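# Start dowel pins upright in every plate hole

## Task

For every hole in the plate, insert a dowel pin far enough that its whole diameter sits slightly inside the hole's straight (non-chamfered) section and the pin stays upright; full depth is not required.

## Robot and tools

Robot: two 6-joint arms with parallel grippers, left_arm and right_arm. Scene frame: origin at table-top height midway between the nominal bases, +x out over the table, +y toward left_arm, +z up. Arm names do not match image sides. Calibrated bases: left_arm at (+0.009, +0.304, +0.031) m, right_arm at (+0.032, -0.252, +0.042) m, both nearly unrotated. A camera stand sits behind the arms.

Joint order per arm (always use this): waist, shoulder, elbow, wrist pitch, wrist yaw, wrist roll. Stated ranges in rad: waist -2.618 to 3.054, shoulder 0.000 to 3.142, elbow 0.000 to 3.142, wrist pitch -1.571 to 1.571, wrist yaw -1.571 to 1.571, wrist roll -2.094 to 2.094. True ends may differ by up to 0.059 rad; a target beyond a range end by more than 0.059 rad (and beyond the current angle) is rejected, and a target past the real end is clipped, reported as "joint sent to its limit".

A row is always 14 plain numbers: left_arm's six joint angles then its opening, then right_arm's six angles then its opening. Joint numbers are absolute target angles in radians (not offsets). Opening is on a -1 (closed) to +1 (fully open) scale and is absolute. To keep an arm or gripper still, repeat its current Joint targets and its current tool command; a 0 for the opening is a real command.

execute_actions(actions, cameras): actions is a list of actions; each action is up to 15 rows, one per 1/30 s step; a short action repeats its last row for the remaining steps. Per step, waist/shoulder/elbow targets are kept within 0.339 rad of the measured angle and wrist joints within 2.2; targets that would shift a gripper over 200 mm are scaled back. An empty actions list returns full state plus all camera images. cameras: list of names, ["all"], or []; an unknown name voids the call.

move(target, speed, blend, opening_speed, grip_force, blocking, cameras): target is one 14-number row or a list of up to 15 rows (absolute joint angles plus openings), all sharing a 10 s budget. All joints interpolate together, so grippers trace curves and nothing avoids obstacles or the other arm. speed: rad/s for the joint with the longest travel, 0.01 to 12.57, default 0.5; single value or one per target. blend: rad of corner rounding per target, default 0 (full stop at each). opening_speed: rate of opening change per second on the -1..+1 scale, at least 0.2. grip_force: newtons per finger pad, 10 to 50, one value or one per arm; persists until changed; lower forces close slowly. blocking=false returns after about 0.5 s while motion continues; a new move replaces it. The result adds a "move:" line: done, off_target (resting more than 0.035 rad from target), moving, held, or fault, plus limits=held if steps were withheld. None of these prove contact or absence of it. Faster moves and targets set deeper past contact press harder.

wait(seconds): 0 to 10 s; arms hold their last command; returns early if a running move ends. stop(): brakes the running move. zoom_image(camera, region): camera is cam_head_left, cam_head_right, cam_left_wrist or cam_right_wrist; region [x0, y0, x1, y1] in pixels of that camera's latest image (896x504, origin top-left), at most 504 by 504. read_manual(section): licence texts only. finished_scene(scene): ends the current scene, given its number; irreversible, so only call it once every pin stands correctly with the robot released.

Result lines: end_effector_position (m) and end_effector_quat_wxyz in the scene frame, for the point between the finger pads about 1 cm behind the tips; fingers point along gripper +z and close along its y axis. Readings can be off by a few cm. Joint positions and Joint velocities (rad, rad/s) per arm, each block ending with finger gap in m (0.093 open) and its rate; "within noise" means stationary. Joint targets shows current drive goals. Tool commands shows gripper commands. grip_measured: motor position on the -1..+1 scale; pads meet near -0.94 and each mm of object width adds about 0.0208; may read up to 0.02 high. To grip a rigid part firmly, send at least 0.24 below its width's reading; keep sending it to hold; send well above it to release. Joint torques (N m, positive toward larger angle) include gravity, friction and offsets; the first three wrap at ±28. "joint command not followed" means the clearance check altered targets; it does not keep the grippers apart. Friction can leave joints short, and tiny turns may not happen.

Avoid: dropping pins or letting go while they move, fast impacts, hard pushing into the plate or table, anything falling or being left off the table, contact or squeezing between the two arms (can end the scene), loads on wrist camera cables, and prolonged stretched or straining poses. Motors warn at 75 °C (MOTOR HOT); at 90 °C the arm folds and idles; at 100 °C it goes limp. The scene keeps running while you think, and loose objects may occasionally get nudged.

Each tool is called after "Call:" as name(argument=value, ...), one argument or row to a line, values as JSON.

## Session

Call:
execute_actions(
  actions=[],
)

Scene clock: 0.00 s.
left_arm: end_effector_position=(+0.4033, +0.3535, +0.1213) grip_measured=+1.000 end_effector_quat_wxyz=(+0.566, -0.115, +0.815, +0.050) | right_arm: end_effector_position=(+0.4231, -0.2527, +0.1285) grip_measured=+1.000 end_effector_quat_wxyz=(+0.571, +0.032, +0.820, -0.023)
Joint positions: left_arm=[0.051 1.569 0.411 0.79 -0.159 -0.112 0.093] | right_arm=[0.061 1.57 0.371 0.842 0.121 0.044 0.093]
Joint velocities: within noise
Joint torques (N m): no reading
Motor temperatures (°C): left_arm=[27 34 36 34 27 25 31] | right_arm=[28 32 31 36 28 28 24]
Heat: left arm: 36 °C; right arm: 36 °C.
Joint targets: left_arm=[0.051 1.561 0.420 0.797 -0.159 -0.112] | right_arm=[0.061 1.563 0.378 0.843 0.121 0.044]
Tool commands: left_gripper/opening=+1.0 right_gripper/opening=+1.0

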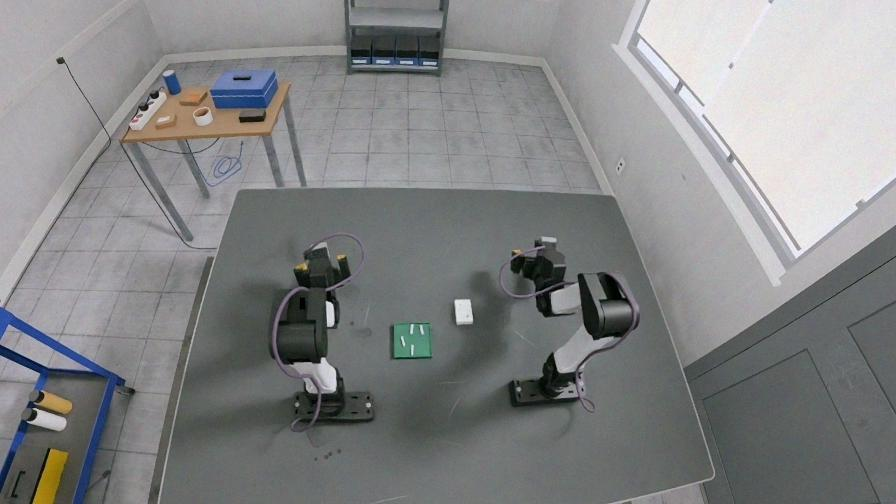

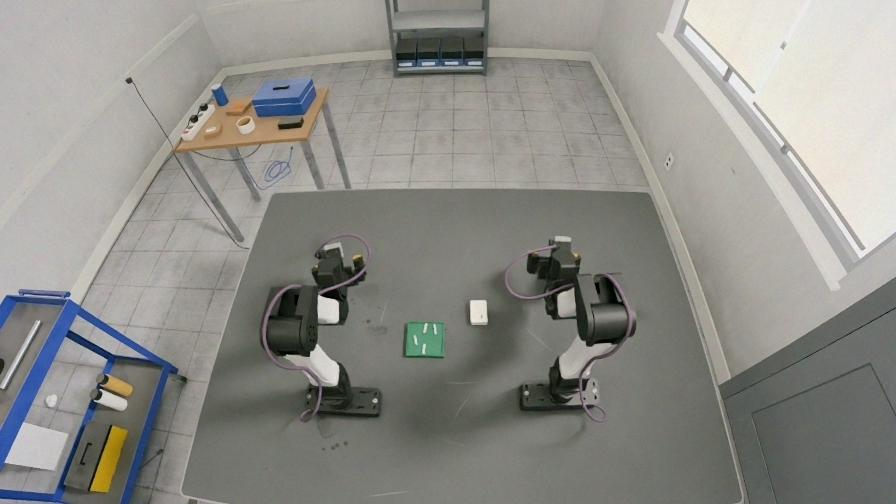

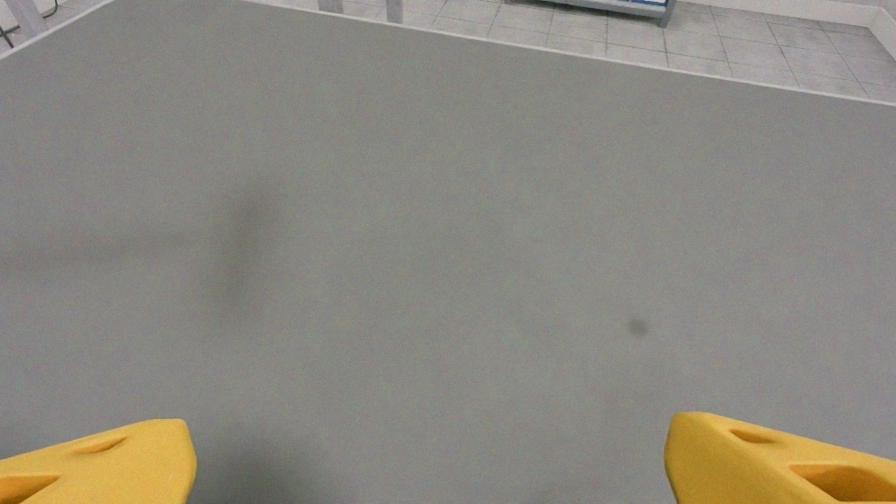

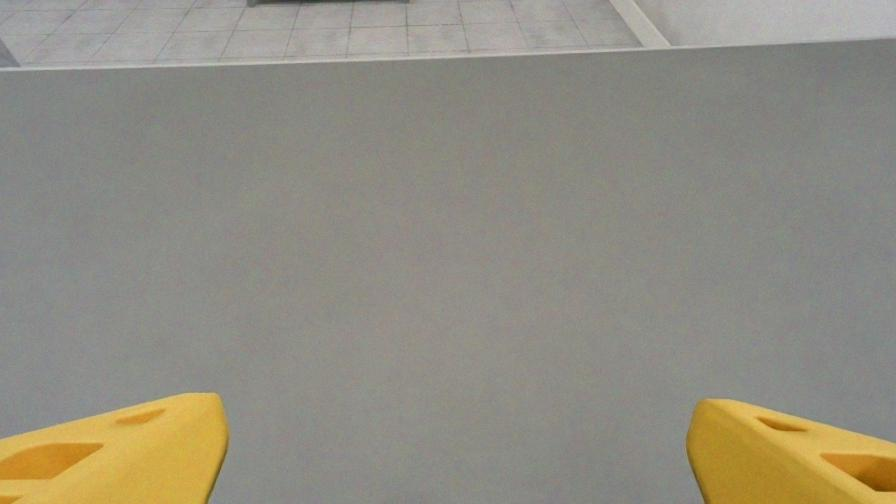

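Call:
zoom_image(
  camera="cam_head_left",
  region=[380, 280, 500, 370],
)

Call:
zoom_image(
  camera="cam_head_right",
  region=[390, 280, 510, 370],
)

Scaled by 4.200 from the camera's 896x504 image, which has a finer 1280x720 frame.

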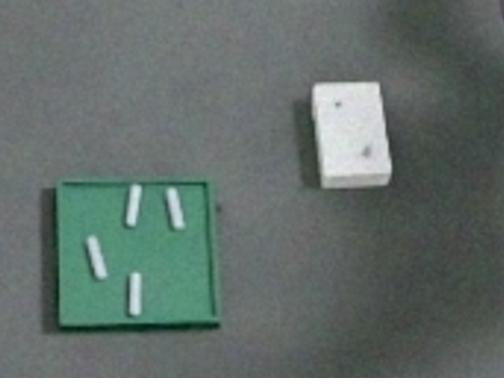

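Scaled by 4.200 from the camera's 896x504 image, which has a finer 1280x720 frame.

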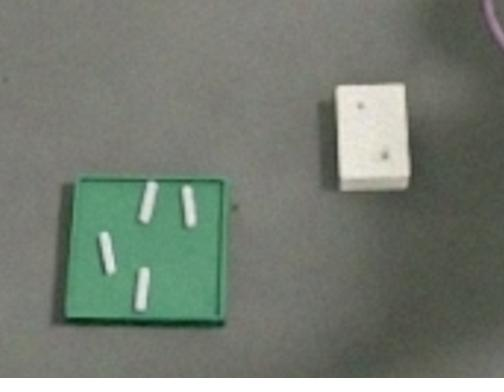

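Call:
move(
  target=[-0.797,1.571,1.267,-1.267,0,-0.797,1,0.061,1.563,0.378,0.843,0.121,0.044,1],
  speed=1.2,
  cameras=["all"],
)

Scene clock: 46.00 s.
left_arm: end_effector_position=(+0.1989, +0.1163, +0.1432) grip_measured=+1.000 end_effector_quat_wxyz=(+0.000, +0.001, +1.000, +0.010) | right_arm: end_effector_position=(+0.4231, -0.2527, +0.1285) grip_measured=+1.000 end_effector_quat_wxyz=(+0.571, +0.032, +0.820, -0.023)
Joint positions: left_arm=[-0.794 1.569 1.239 -1.256 -0.014 -0.784 0.093] | right_arm=[0.061 1.57 0.371 0.842 0.121 0.044 0.093]
Joint torques (N m): left_arm=[-0.14 -6.02 9.65 0.07 0.03 -0.15] | right_arm=[0.09 -5.91 4.36 2.13 0.05 -0.03]
Motor temperatures (°C): left_arm=[26 36 38 40 26 25 31] | right_arm=[28 36 33 45 27 27 24]
Heat: left arm: 40 °C; right arm: 45 °C.
Joint targets: left_arm=[-0.797 1.571 1.267 -1.267 0.000 -0.797] | right_arm=[0.061 1.563 0.378 0.843 0.121 0.044]
move: done

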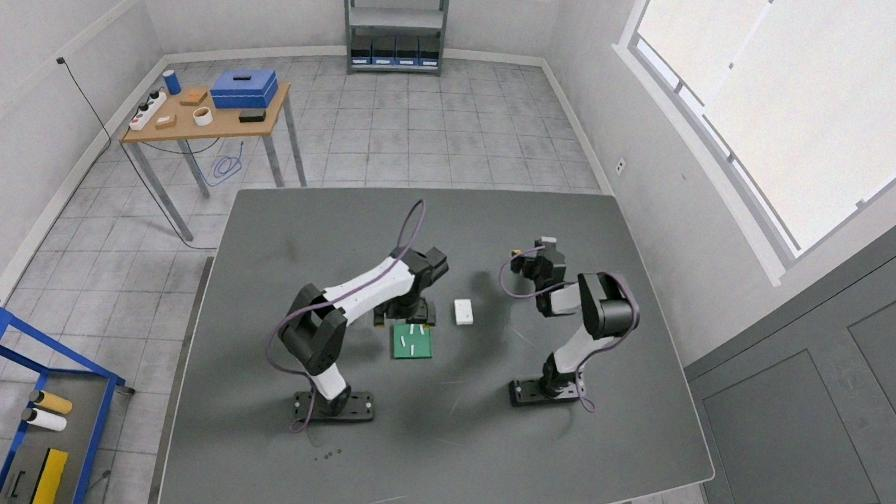

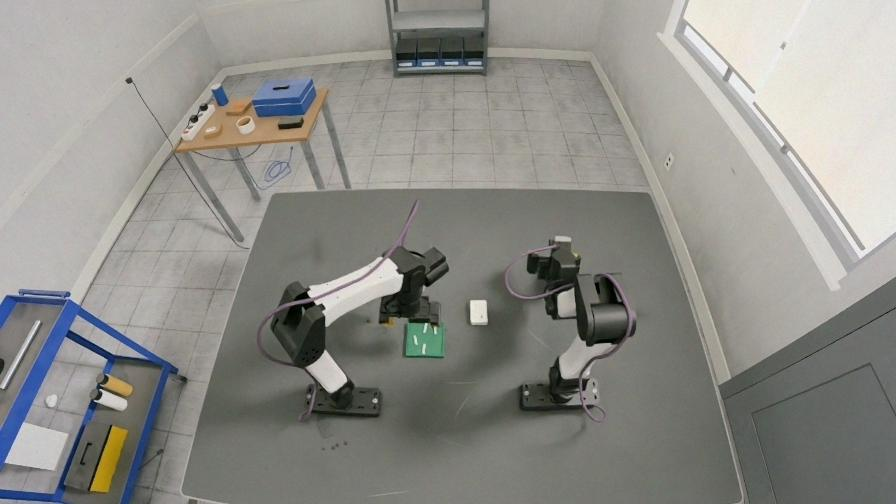

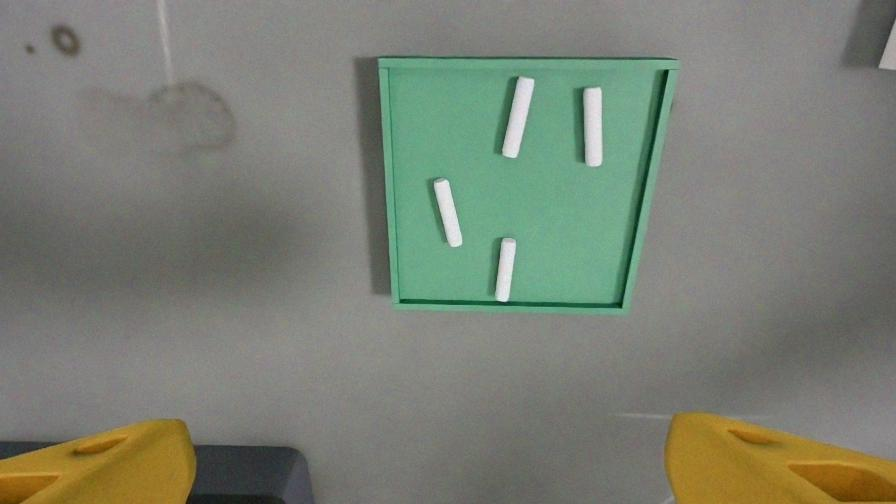

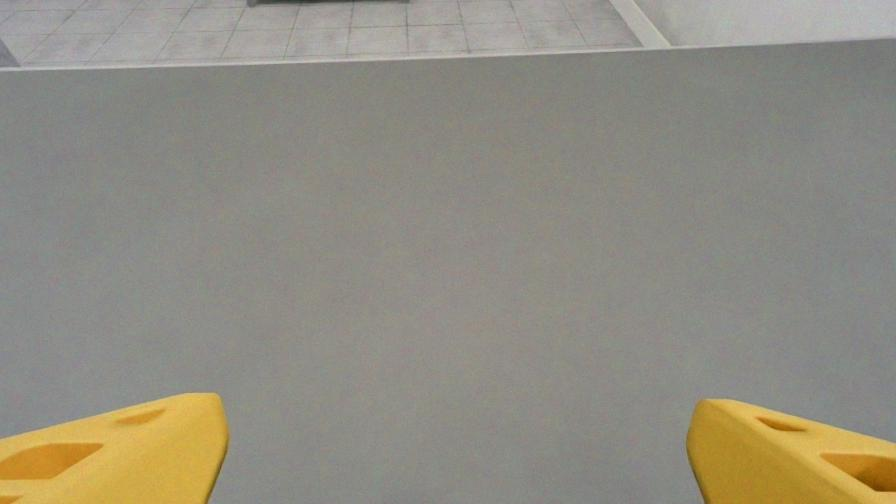

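Call:
zoom_image(
  camera="cam_left_wrist",
  region=[380, 50, 680, 320],
)

Call:
zoom_image(
  camera="cam_left_wrist",
  region=[490, 60, 630, 180],
)

Call:
zoom_image(
  camera="cam_left_wrist",
  region=[410, 170, 550, 310],
)

Scaled by 1.680 from the camera's 896x504 image, which has a finer 1280x720 frame.

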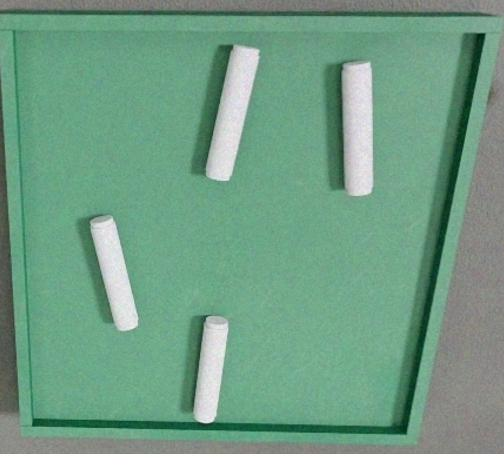

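Scaled by 3.600 from the camera's 896x504 image, which has a finer 1280x720 frame.

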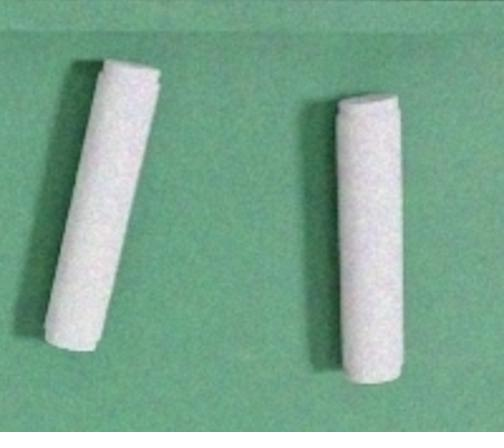

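Scaled by 3.600 from the camera's 896x504 image, which has a finer 1280x720 frame.

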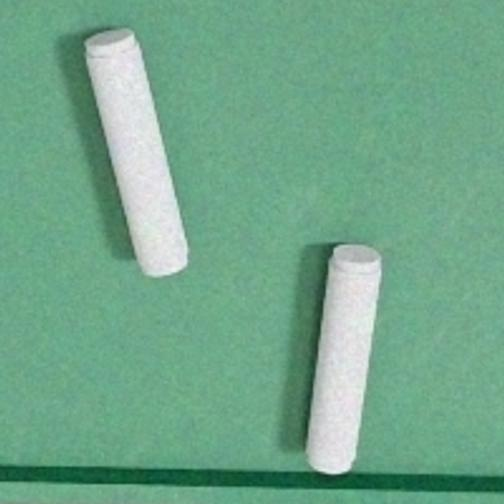

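Call:
move(
  target=[-0.7505,1.899,1.29,-1.261,0.249,-0.647,-0.1,0.061,1.563,0.378,0.843,0.121,0.044,1],
  speed=1.0,
  cameras=["cam_left_wrist"],
)

Scene clock: 122.17 s.
left_arm: end_effector_position=(+0.1748, +0.0962, +0.0732) grip_measured=-0.098 end_effector_quat_wxyz=(-0.194, +0.025, +0.981, +0.013) | right_arm: end_effector_position=(+0.4231, -0.2527, +0.1285) grip_measured=+1.000 end_effector_quat_wxyz=(+0.571, +0.032, +0.820, -0.023)
Joint positions: left_arm=[-0.755 1.893 1.266 -1.26 0.234 -0.658 0.04] | right_arm=[0.061 1.57 0.371 0.842 0.121 0.044 0.093]
Joint torques (N m): left_arm=[0.58 -7.53 8.24 -0.56 0.12 0.07] | right_arm=[0.02 -6 4.41 2.02 0 -0.02]
Motor temperatures (°C): left_arm=[26 35 40 34 26 25 30] | right_arm=[28 38 34 49 27 27 24]
Heat: left arm: 40 °C; right arm: 49 °C.
Joint targets: left_arm=[-0.750 1.899 1.290 -1.261 0.249 -0.647] | right_arm=[0.061 1.563 0.378 0.843 0.121 0.044]
move: done
Images, in order (width x height): cam_left_wrist 896x504.

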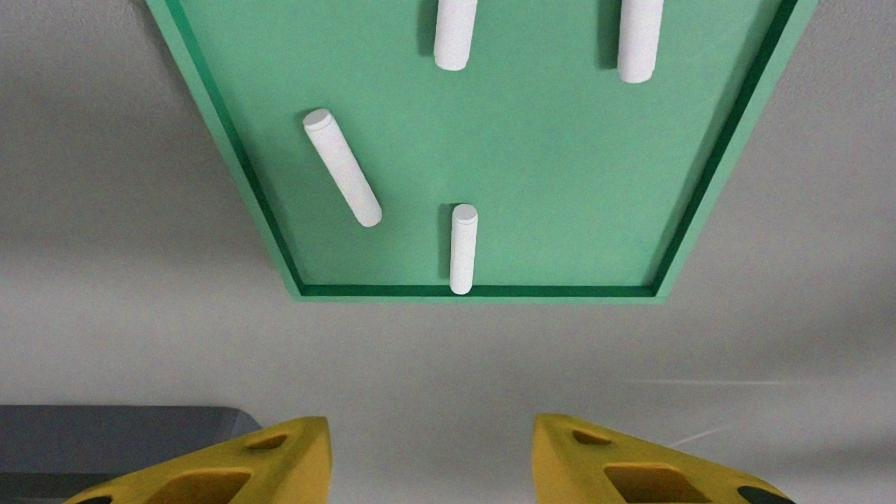

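Call:
move(
  target=[-0.757,1.971,1.213,-1.115,0.262,-0.637,-0.1,0.061,1.563,0.378,0.843,0.121,0.044,1],
  speed=0.5,
  cameras=["cam_left_wrist"],
)

Scene clock: 142.10 s.
left_arm: end_effector_position=(+0.1792, +0.0891, +0.0399) grip_measured=-0.098 end_effector_quat_wxyz=(-0.192, +0.030, +0.981, +0.002) | right_arm: end_effector_position=(+0.4231, -0.2527, +0.1285) grip_measured=+1.000 end_effector_quat_wxyz=(+0.571, +0.032, +0.820, -0.023)
Joint positions: left_arm=[-0.755 1.96 1.217 -1.127 0.248 -0.648 0.04] | right_arm=[0.061 1.57 0.371 0.842 0.121 0.044 0.093]
Joint torques (N m): left_arm=[0.02 -7.34 5.15 -0.38 0.16 0.07] | right_arm=[0.05 -5.89 4.63 2.12 0.07 0.01]
Heat: left arm: 41 °C; right arm: 50 °C.
Joint targets: left_arm=[-0.757 1.971 1.213 -1.115 0.262 -0.637] | right_arm=[0.061 1.563 0.378 0.843 0.121 0.044]
move: done
Images, in order (width x height): cam_left_wrist 896x504.

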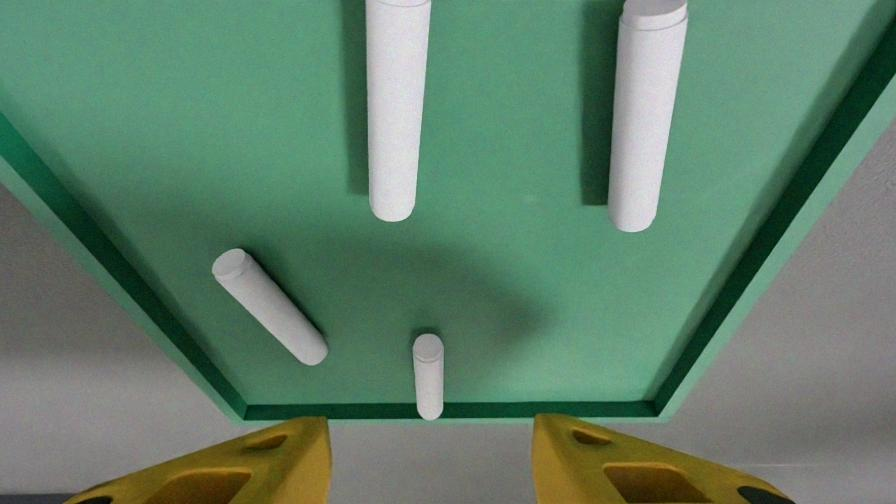

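Call:
move(
  target=[-0.757,1.998,1.197,-1.072,0.262,-0.637,-0.1,0.061,1.563,0.378,0.843,0.121,0.044,1],
  speed=0.25,
  cameras=["cam_left_wrist"],
)

Scene clock: 150.83 s.
left_arm: end_effector_position=(+0.1806, +0.0878, +0.0288) grip_measured=-0.098 end_effector_quat_wxyz=(-0.191, +0.031, +0.981, +0.000) | right_arm: end_effector_position=(+0.4231, -0.2527, +0.1285) grip_measured=+1.000 end_effector_quat_wxyz=(+0.571, +0.032, +0.820, -0.023)
Joint positions: left_arm=[-0.755 1.985 1.203 -1.085 0.248 -0.648 0.04] | right_arm=[0.061 1.57 0.371 0.842 0.121 0.044 0.093]
Joint torques (N m): left_arm=[0.01 -7.19 4.85 -0.34 0.17 0.06] | right_arm=[-0.01 -6.08 4.62 2.14 0.02 -0.01]
Heat: left arm: 40 °C; right arm: 51 °C.
Joint targets: left_arm=[-0.757 1.998 1.197 -1.072 0.262 -0.637] | right_arm=[0.061 1.563 0.378 0.843 0.121 0.044]
move: done
Images, in order (width x height): cam_left_wrist 896x504.

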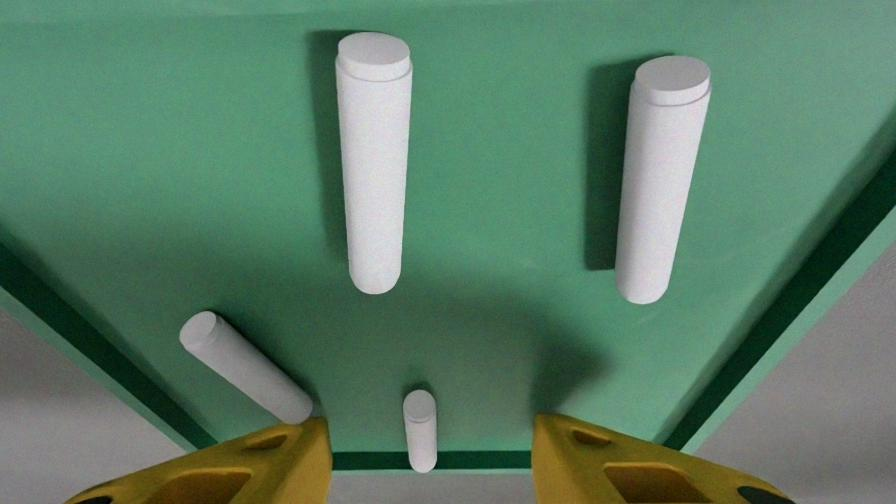

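Call:
move(
  target=[-0.768,1.988,1.158,-1.043,0.262,-0.645,-0.6,0.061,1.563,0.378,0.843,0.121,0.044,1],
  speed=0.25,
  cameras=["cam_left_wrist"],
)

Scene clock: 164.03 s.
left_arm: end_effector_position=(+0.1755, +0.0896, +0.0257) grip_measured=-0.598 end_effector_quat_wxyz=(-0.198, +0.029, +0.980, -0.001) | right_arm: end_effector_position=(+0.4231, -0.2527, +0.1285) grip_measured=+1.000 end_effector_quat_wxyz=(+0.571, +0.032, +0.820, -0.023)
Joint positions: left_arm=[-0.756 1.985 1.182 -1.076 0.26 -0.648 0.016] | right_arm=[0.061 1.57 0.371 0.842 0.121 0.044 0.093]
Joint torques (N m): left_arm=[-0.94 -7.95 2.92 -0.16 0.04 -0.02] | right_arm=[-0.1 -5.97 4.49 2.08 0.05 -0.05]
Heat: left arm: 39 °C; right arm: 51 °C.
Joint targets: left_arm=[-0.768 1.988 1.158 -1.043 0.262 -0.645] | right_arm=[0.061 1.563 0.378 0.843 0.121 0.044]
move: done
Images, in order (width x height): cam_left_wrist 896x504.

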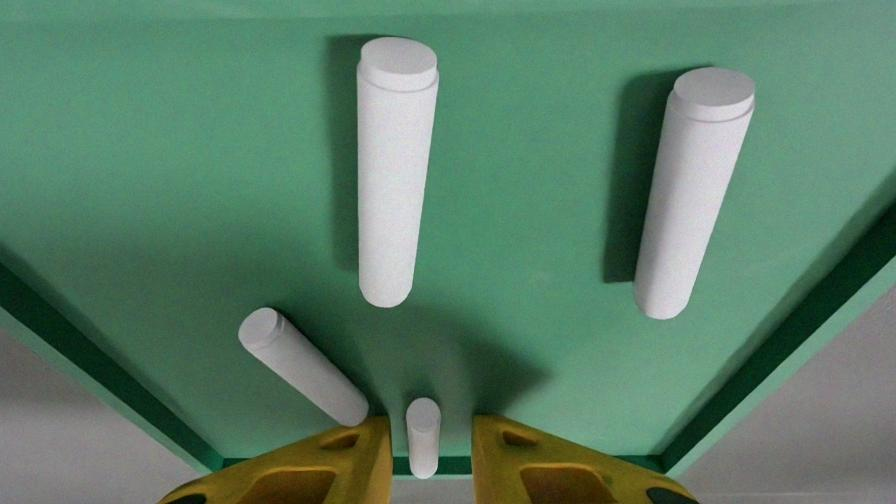

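Call:
move(
  target=[-0.783,1.976,1.11,-1.01,0.262,-0.655,-0.6,0.061,1.563,0.378,0.843,0.121,0.044,1],
  speed=0.25,
  cameras=["cam_left_wrist"],
)

Scene clock: 180.30 s.
left_arm: end_effector_position=(+0.1636, +0.0917, +0.0246) grip_measured=-0.598 end_effector_quat_wxyz=(-0.208, +0.034, +0.978, -0.003) | right_arm: end_effector_position=(+0.4231, -0.2527, +0.1285) grip_measured=+1.000 end_effector_quat_wxyz=(+0.571, +0.032, +0.820, -0.023)
Joint positions: left_arm=[-0.77 1.966 1.143 -1.065 0.278 -0.648 0.016] | right_arm=[0.061 1.57 0.371 0.842 0.121 0.044 0.093]
Joint torques (N m): left_arm=[-1.05 -7.24 1.91 0.07 -0.09 -0.1] | right_arm=[0.05 -6.04 4.33 2.15 0.04 0.03]
Heat: left arm: 38 °C; right arm: 52 °C.
Joint targets: left_arm=[-0.783 1.976 1.110 -1.010 0.262 -0.655] | right_arm=[0.061 1.563 0.378 0.843 0.121 0.044]
move: off_target (left_arm); left_arm: the wrist pitch is farthest, 0.055 rad from its target
Images, in order (width x height): cam_left_wrist 896x504.

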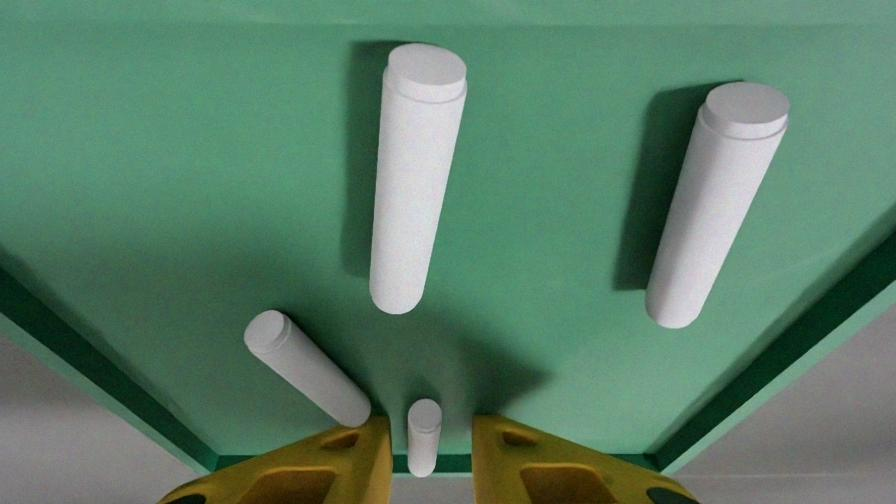

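Call:
move(
  target=[-0.775,1.966,1.155,-1.065,0.27,-0.648,-0.6,0.061,1.563,0.378,0.843,0.121,0.044,1],
  speed=0.25,
)

Call:
move(
  target=[-0.78,1.948,1.165,-1.063,0.265,-0.65,-0.6,0.061,1.563,0.378,0.843,0.121,0.044,1],
  speed=0.25,
  cameras=["cam_left_wrist","cam_head_left"],
)

Scene clock: 186.63 s.
left_arm: end_effector_position=(+0.1634, +0.0918, +0.0259) grip_measured=-0.598 end_effector_quat_wxyz=(-0.209, +0.034, +0.977, -0.002) | right_arm: end_effector_position=(+0.4231, -0.2527, +0.1285) grip_measured=+1.000 end_effector_quat_wxyz=(+0.571, +0.032, +0.820, -0.023)
Joint positions: left_arm=[-0.77 1.966 1.147 -1.073 0.278 -0.648 0.016] | right_arm=[0.061 1.57 0.371 0.842 0.121 0.044 0.093]
Joint torques (N m): left_arm=[-0.28 -8.08 6 -0.47 -0.02 -0.04] | right_arm=[-0.13 -6.06 4.6 2.02 0.1 0.07]
Heat: left arm: 37 °C; right arm: 52 °C.
Joint targets: left_arm=[-0.775 1.966 1.155 -1.065 0.270 -0.648] | right_arm=[0.061 1.563 0.378 0.843 0.121 0.044]
move: done

Scene clock: 187.33 s.
left_arm: end_effector_position=(+0.1632, +0.0909, +0.0263) grip_measured=-0.598 end_effector_quat_wxyz=(-0.209, +0.035, +0.977, -0.002) | right_arm: end_effector_position=(+0.4231, -0.2527, +0.1285) grip_measured=+1.000 end_effector_quat_wxyz=(+0.571, +0.032, +0.820, -0.023)
Joint positions: left_arm=[-0.773 1.966 1.15 -1.074 0.278 -0.648 0.016] | right_arm=[0.061 1.57 0.371 0.842 0.121 0.044 0.093]
Joint torques (N m): left_arm=[-0.44 -9.68 6.86 -0.43 -0.08 -0.06] | right_arm=[-0.06 -6.01 4.36 2.06 0.1 -0.02]
Heat: left arm: 37 °C; right arm: 52 °C.
Joint targets: left_arm=[-0.780 1.948 1.165 -1.063 0.265 -0.650] | right_arm=[0.061 1.563 0.378 0.843 0.121 0.044]
move: done
Images, in order (width x height): cam_head_left 896x504, cam_left_wrist 896x504.

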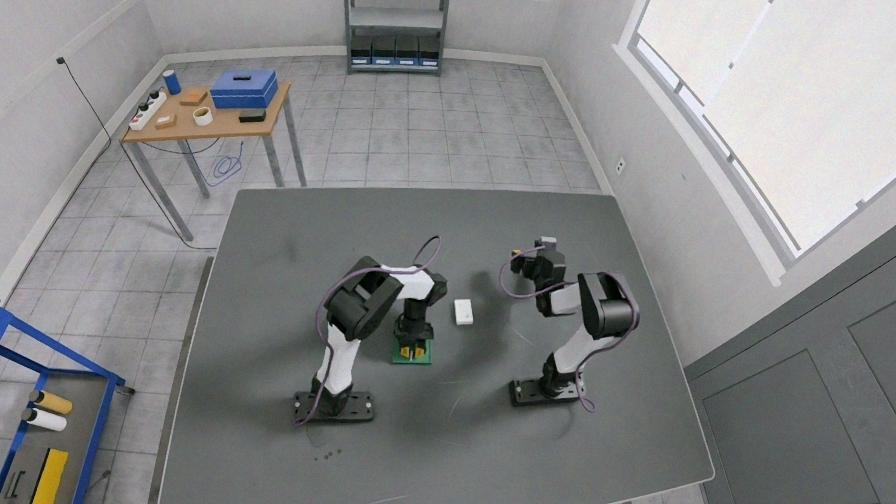

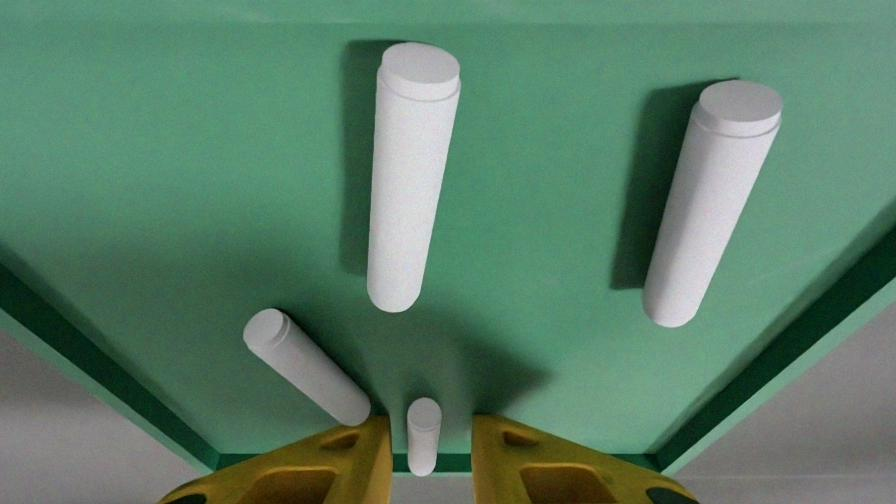

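Call:
move(
  target=[-0.78,1.93,1.165,-1.09,0.265,-0.65,-0.6,0.061,1.563,0.378,0.843,0.121,0.044,1],
  speed=0.25,
  cameras=["cam_left_wrist"],
)

Scene clock: 197.90 s.
left_arm: end_effector_position=(+0.1630, +0.0911, +0.0267) grip_measured=-0.598 end_effector_quat_wxyz=(-0.209, +0.035, +0.977, -0.001) | right_arm: end_effector_position=(+0.4231, -0.2527, +0.1285) grip_measured=+1.000 end_effector_quat_wxyz=(+0.571, +0.032, +0.820, -0.023)
Joint positions: left_arm=[-0.773 1.965 1.15 -1.076 0.278 -0.648 0.016] | right_arm=[0.061 1.57 0.371 0.842 0.121 0.044 0.093]
Joint torques (N m): left_arm=[-0.46 -11.19 6.83 -0.71 -0.08 -0.05] | right_arm=[0.01 -5.89 4.38 2.12 0.03 -0.04]
Heat: left arm: 38 °C; right arm: 52 °C.
Joint targets: left_arm=[-0.780 1.930 1.165 -1.090 0.265 -0.650] | right_arm=[0.061 1.563 0.378 0.843 0.121 0.044]
move: done
Images, in order (width x height): cam_left_wrist 896x504.

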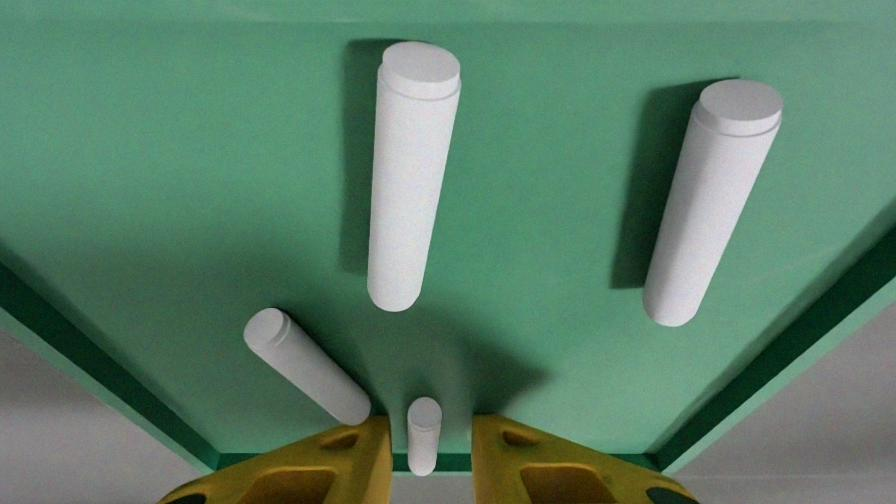

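Call:
move(
  target=[-0.78,1.93,1.165,-1.09,0.265,-0.65,-1,0.061,1.563,0.378,0.843,0.121,0.044,1],
  speed=0.25,
  grip_force=30,
  cameras=["cam_left_wrist"],
)

Scene clock: 202.60 s.
left_arm: end_effector_position=(+0.1624, +0.0908, +0.0267) grip_measured=-0.889 end_effector_quat_wxyz=(-0.209, +0.036, +0.977, -0.001) | right_arm: end_effector_position=(+0.4231, -0.2527, +0.1285) grip_measured=+1.000 end_effector_quat_wxyz=(+0.571, +0.032, +0.820, -0.023)
Joint positions: left_arm=[-0.775 1.965 1.15 -1.077 0.278 -0.648 0.003] | right_arm=[0.061 1.57 0.371 0.842 0.121 0.044 0.093]
Joint torques (N m): left_arm=[-0.28 -11.22 6.84 -0.71 -0.07 -0.07] | right_arm=[0.06 -5.74 4.6 2.07 0.04 -0.01]
Motor temperatures (°C): left_arm=[26 40 37 32 26 25 30] | right_arm=[27 38 34 53 26 27 24]
Heat: left arm: 40 °C; right arm: 53 °C.
Joint targets: left_arm=[-0.780 1.930 1.165 -1.090 0.265 -0.650] | right_arm=[0.061 1.563 0.378 0.843 0.121 0.044]
grip_force (N): 30, 30
move: done
Images, in order (width x height): cam_left_wrist 896x504.

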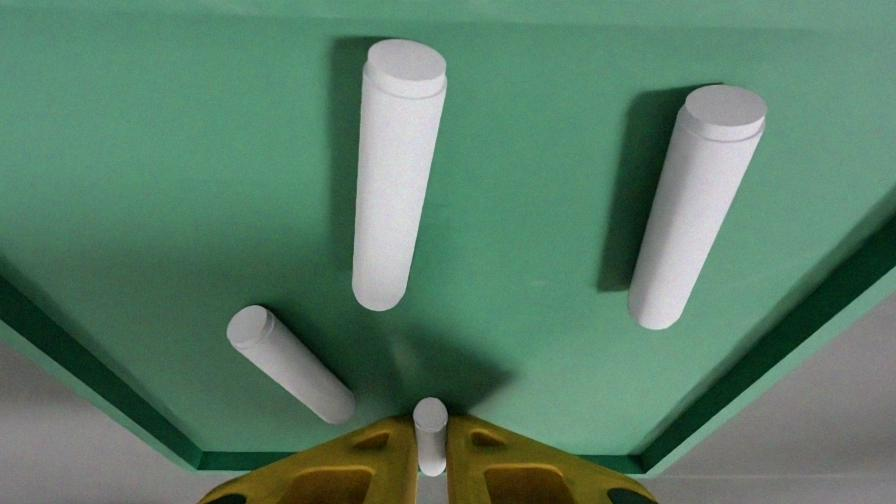

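Call:
move(
  target=[
    [-0.78,1.86,1.235,-1.246,0.265,-0.65,-1,0.061,1.563,0.378,0.843,0.121,0.044,1],
    [-0.85,1.6,1.25,-0.3,0.1,-0.3,-1,0.061,1.563,0.378,0.843,0.121,0.044,1],
    [-0.915,1.835,0.69,0.738,0,0,-1,0.061,1.563,0.378,0.843,0.121,0.044,1],
  ],
  speed=[0.4,1.0,0.8],
  blend=[0.02,0.1,0],
  cameras=["all"],
)

Scene clock: 218.53 s.
left_arm: end_effector_position=(+0.2957, -0.0637, +0.1048) grip_measured=-0.897 end_effector_quat_wxyz=(+0.486, +0.364, +0.756, -0.246) | right_arm: end_effector_position=(+0.4231, -0.2527, +0.1285) grip_measured=+1.000 end_effector_quat_wxyz=(+0.571, +0.032, +0.820, -0.023)
Joint positions: left_arm=[-0.91 1.824 0.694 0.711 0.014 -0.013 0.002] | right_arm=[0.061 1.57 0.371 0.842 0.121 0.044 0.093]
Joint torques (N m): left_arm=[-0.28 -6.84 5.91 2.69 -0.2 0.06] | right_arm=[0.08 -6.15 4.56 2.06 0.07 0.07]
Heat: left arm: 42 °C; right arm: 53 °C.
Joint targets: left_arm=[-0.915 1.835 0.690 0.738 0.000 0.000] | right_arm=[0.061 1.563 0.378 0.843 0.121 0.044]
grip_force (N): 30, 30
move: done

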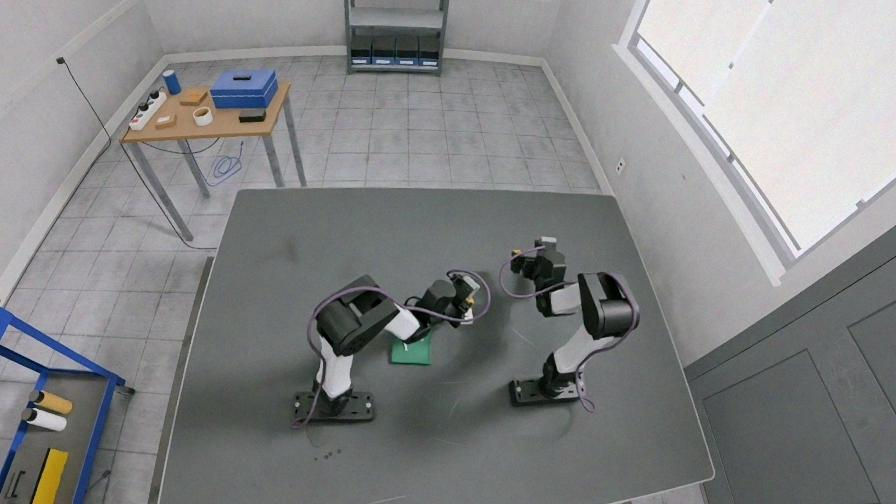

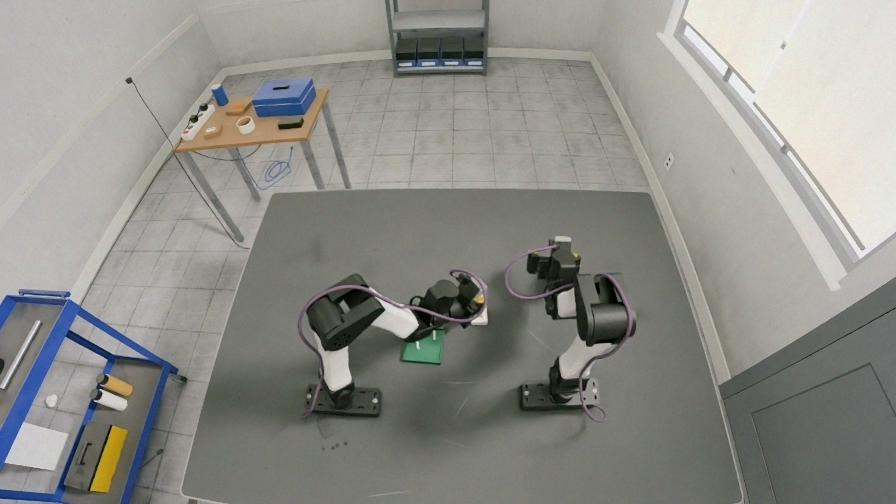

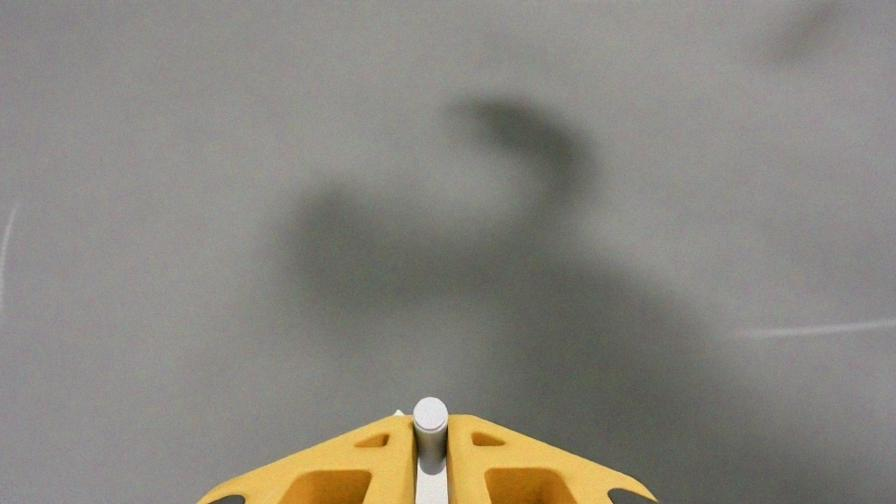

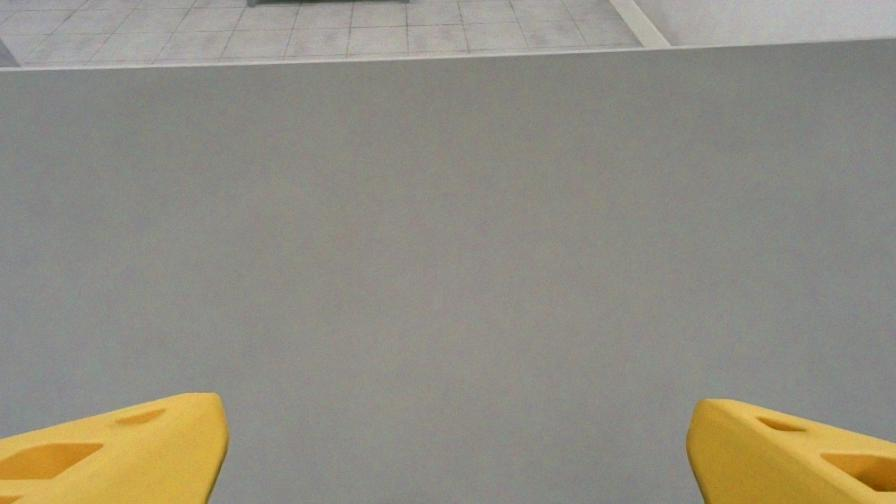

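Call:
move(
  target=[
    [-0.915,1.835,0.69,0.738,0,0,-1,-0.15,1.563,0.378,0.843,-1.217,-1.4,1],
    [-0.915,1.835,0.69,0.738,0,0,-1,-0.347,1.673,0.385,-0.223,-1.217,-1.52,1],
  ],
  speed=1.2,
  blend=[0.1,0],
  cameras=["cam_right_wrist","cam_head_right"],
)

Scene clock: 239.23 s.
left_arm: end_effector_position=(+0.2958, -0.0637, +0.1050) grip_measured=-0.897 end_effector_quat_wxyz=(+0.486, +0.364, +0.756, -0.246) | right_arm: end_effector_position=(+0.2550, -0.1656, +0.0660) grip_measured=+1.000 end_effector_quat_wxyz=(+0.474, -0.470, +0.676, +0.312)
Joint positions: left_arm=[-0.91 1.824 0.694 0.712 0.014 -0.013 0.002] | right_arm=[-0.339 1.66 0.371 -0.202 -1.206 -1.512 0.093]
Joint torques (N m): left_arm=[-0.27 -6.87 5.93 2.62 -0.2 0.08] | right_arm=[-0.91 -3.17 3.36 0.31 -0.6 -0.06]
Motor temperatures (°C): left_arm=[26 39 38 38 26 25 30] | right_arm=[27 38 34 53 26 27 24]
Heat: left arm: 39 °C; right arm: 53 °C.
Joint targets: left_arm=[-0.915 1.835 0.690 0.738 0.000 0.000] | right_arm=[-0.347 1.673 0.385 -0.223 -1.217 -1.520]
grip_force (N): 30, 30
move: done
Images, in order (width x height): cam_head_right 896x504, cam_right_wrist 896x504.

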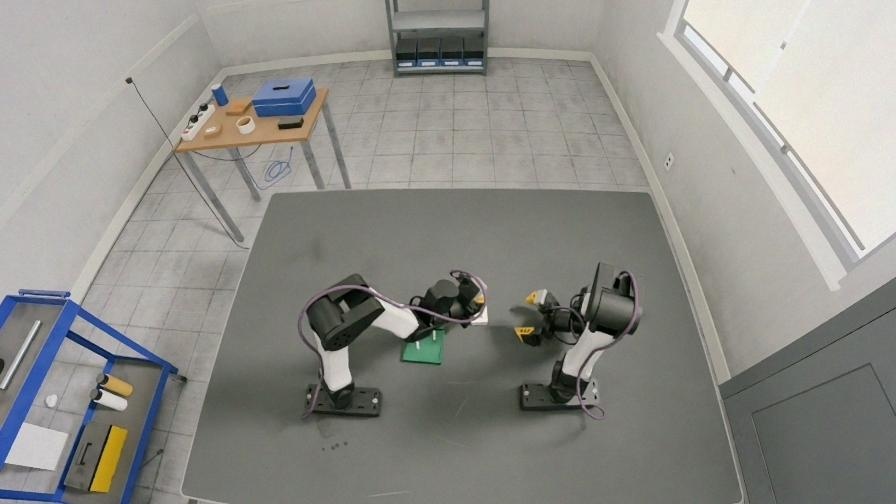

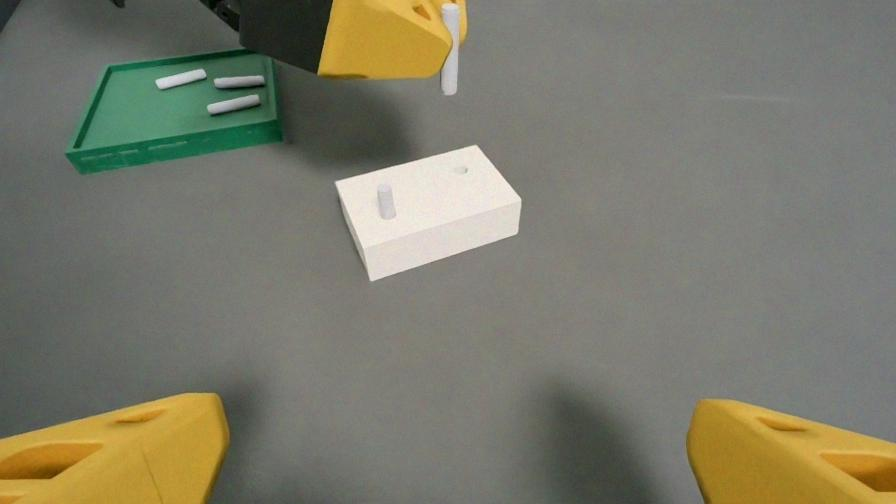

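Call:
zoom_image(
  camera="cam_right_wrist",
  region=[310, 0, 560, 300],
)

Scaled by 1.680 from the camera's 896x504 image, which has a finer 1280x720 frame.

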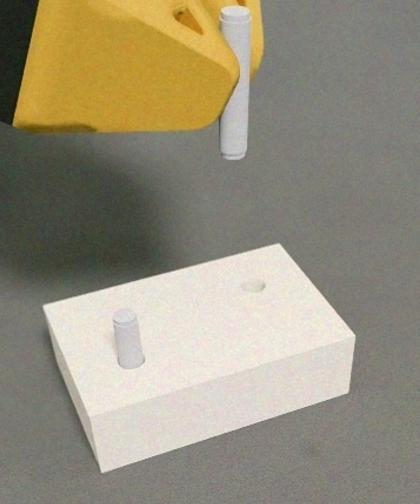

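Call:
move(
  target=[
    [-0.841,1.9,0.65,0.82,0,0,-1,-0.347,1.673,0.385,-0.223,-1.217,-1.52,1],
    [-0.841,1.964,0.617,0.942,0,0,-1,-0.347,1.673,0.385,-0.223,-1.217,-1.52,1],
  ],
  speed=0.4,
  blend=[0.03,0],
  cameras=["cam_right_wrist","cam_left_wrist"],
)

Call:
zoom_image(
  camera="cam_right_wrist",
  region=[330, 50, 550, 290],
)

Scene clock: 264.63 s.
left_arm: end_effector_position=(+0.3145, -0.0357, +0.0685) grip_measured=-0.897 end_effector_quat_wxyz=(+0.497, +0.336, +0.766, -0.228) | right_arm: end_effector_position=(+0.2549, -0.1656, +0.0660) grip_measured=+1.000 end_effector_quat_wxyz=(+0.474, -0.470, +0.676, +0.312)
Joint positions: left_arm=[-0.841 1.951 0.622 0.916 0.009 -0.012 0.002] | right_arm=[-0.339 1.66 0.371 -0.202 -1.206 -1.513 0.093]
Joint torques (N m): left_arm=[0.2 -6.82 4.71 2.58 -0.15 0.07] | right_arm=[-0.87 -2.97 3.18 0.26 -0.66 -0.02]
Motor temperatures (°C): left_arm=[26 38 38 41 26 25 30] | right_arm=[27 35 34 46 27 27 24]
Heat: left arm: 41 °C; right arm: 46 °C.
Joint targets: left_arm=[-0.841 1.964 0.617 0.942 0.000 0.000] | right_arm=[-0.347 1.673 0.385 -0.223 -1.217 -1.520]
grip_force (N): 30, 30
move: done
Images, in order (width x height): cam_left_wrist 896x504, cam_right_wrist 896x504.

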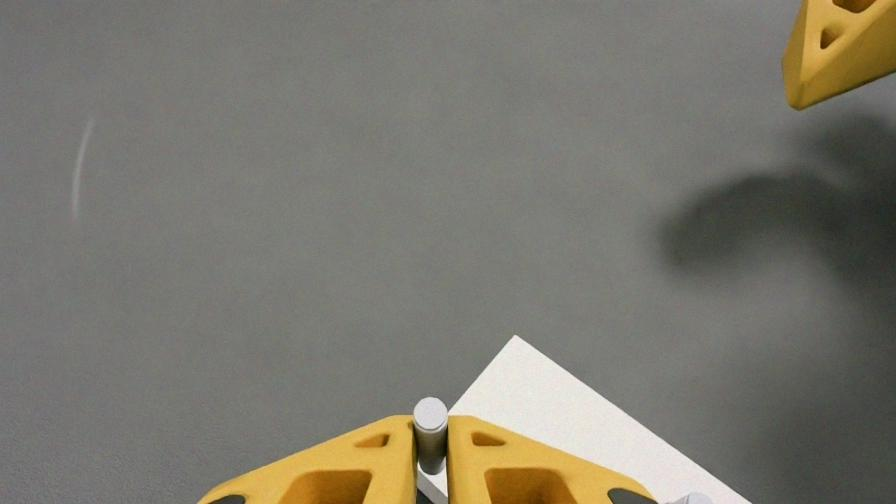

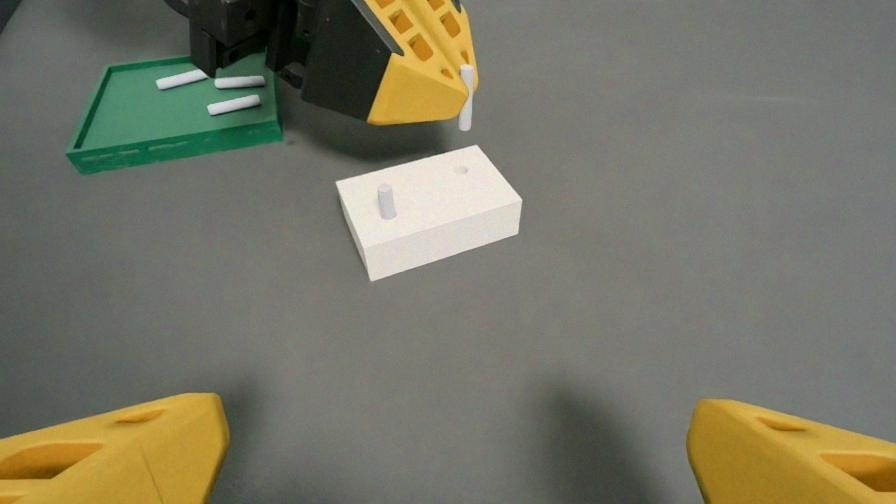

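Scaled by 2.100 from the camera's 896x504 image, which has a finer 1280x720 frame.

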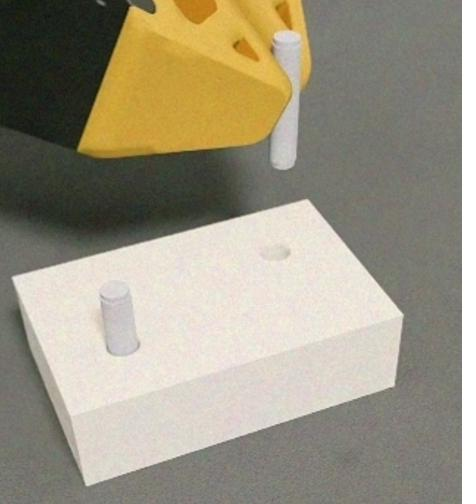

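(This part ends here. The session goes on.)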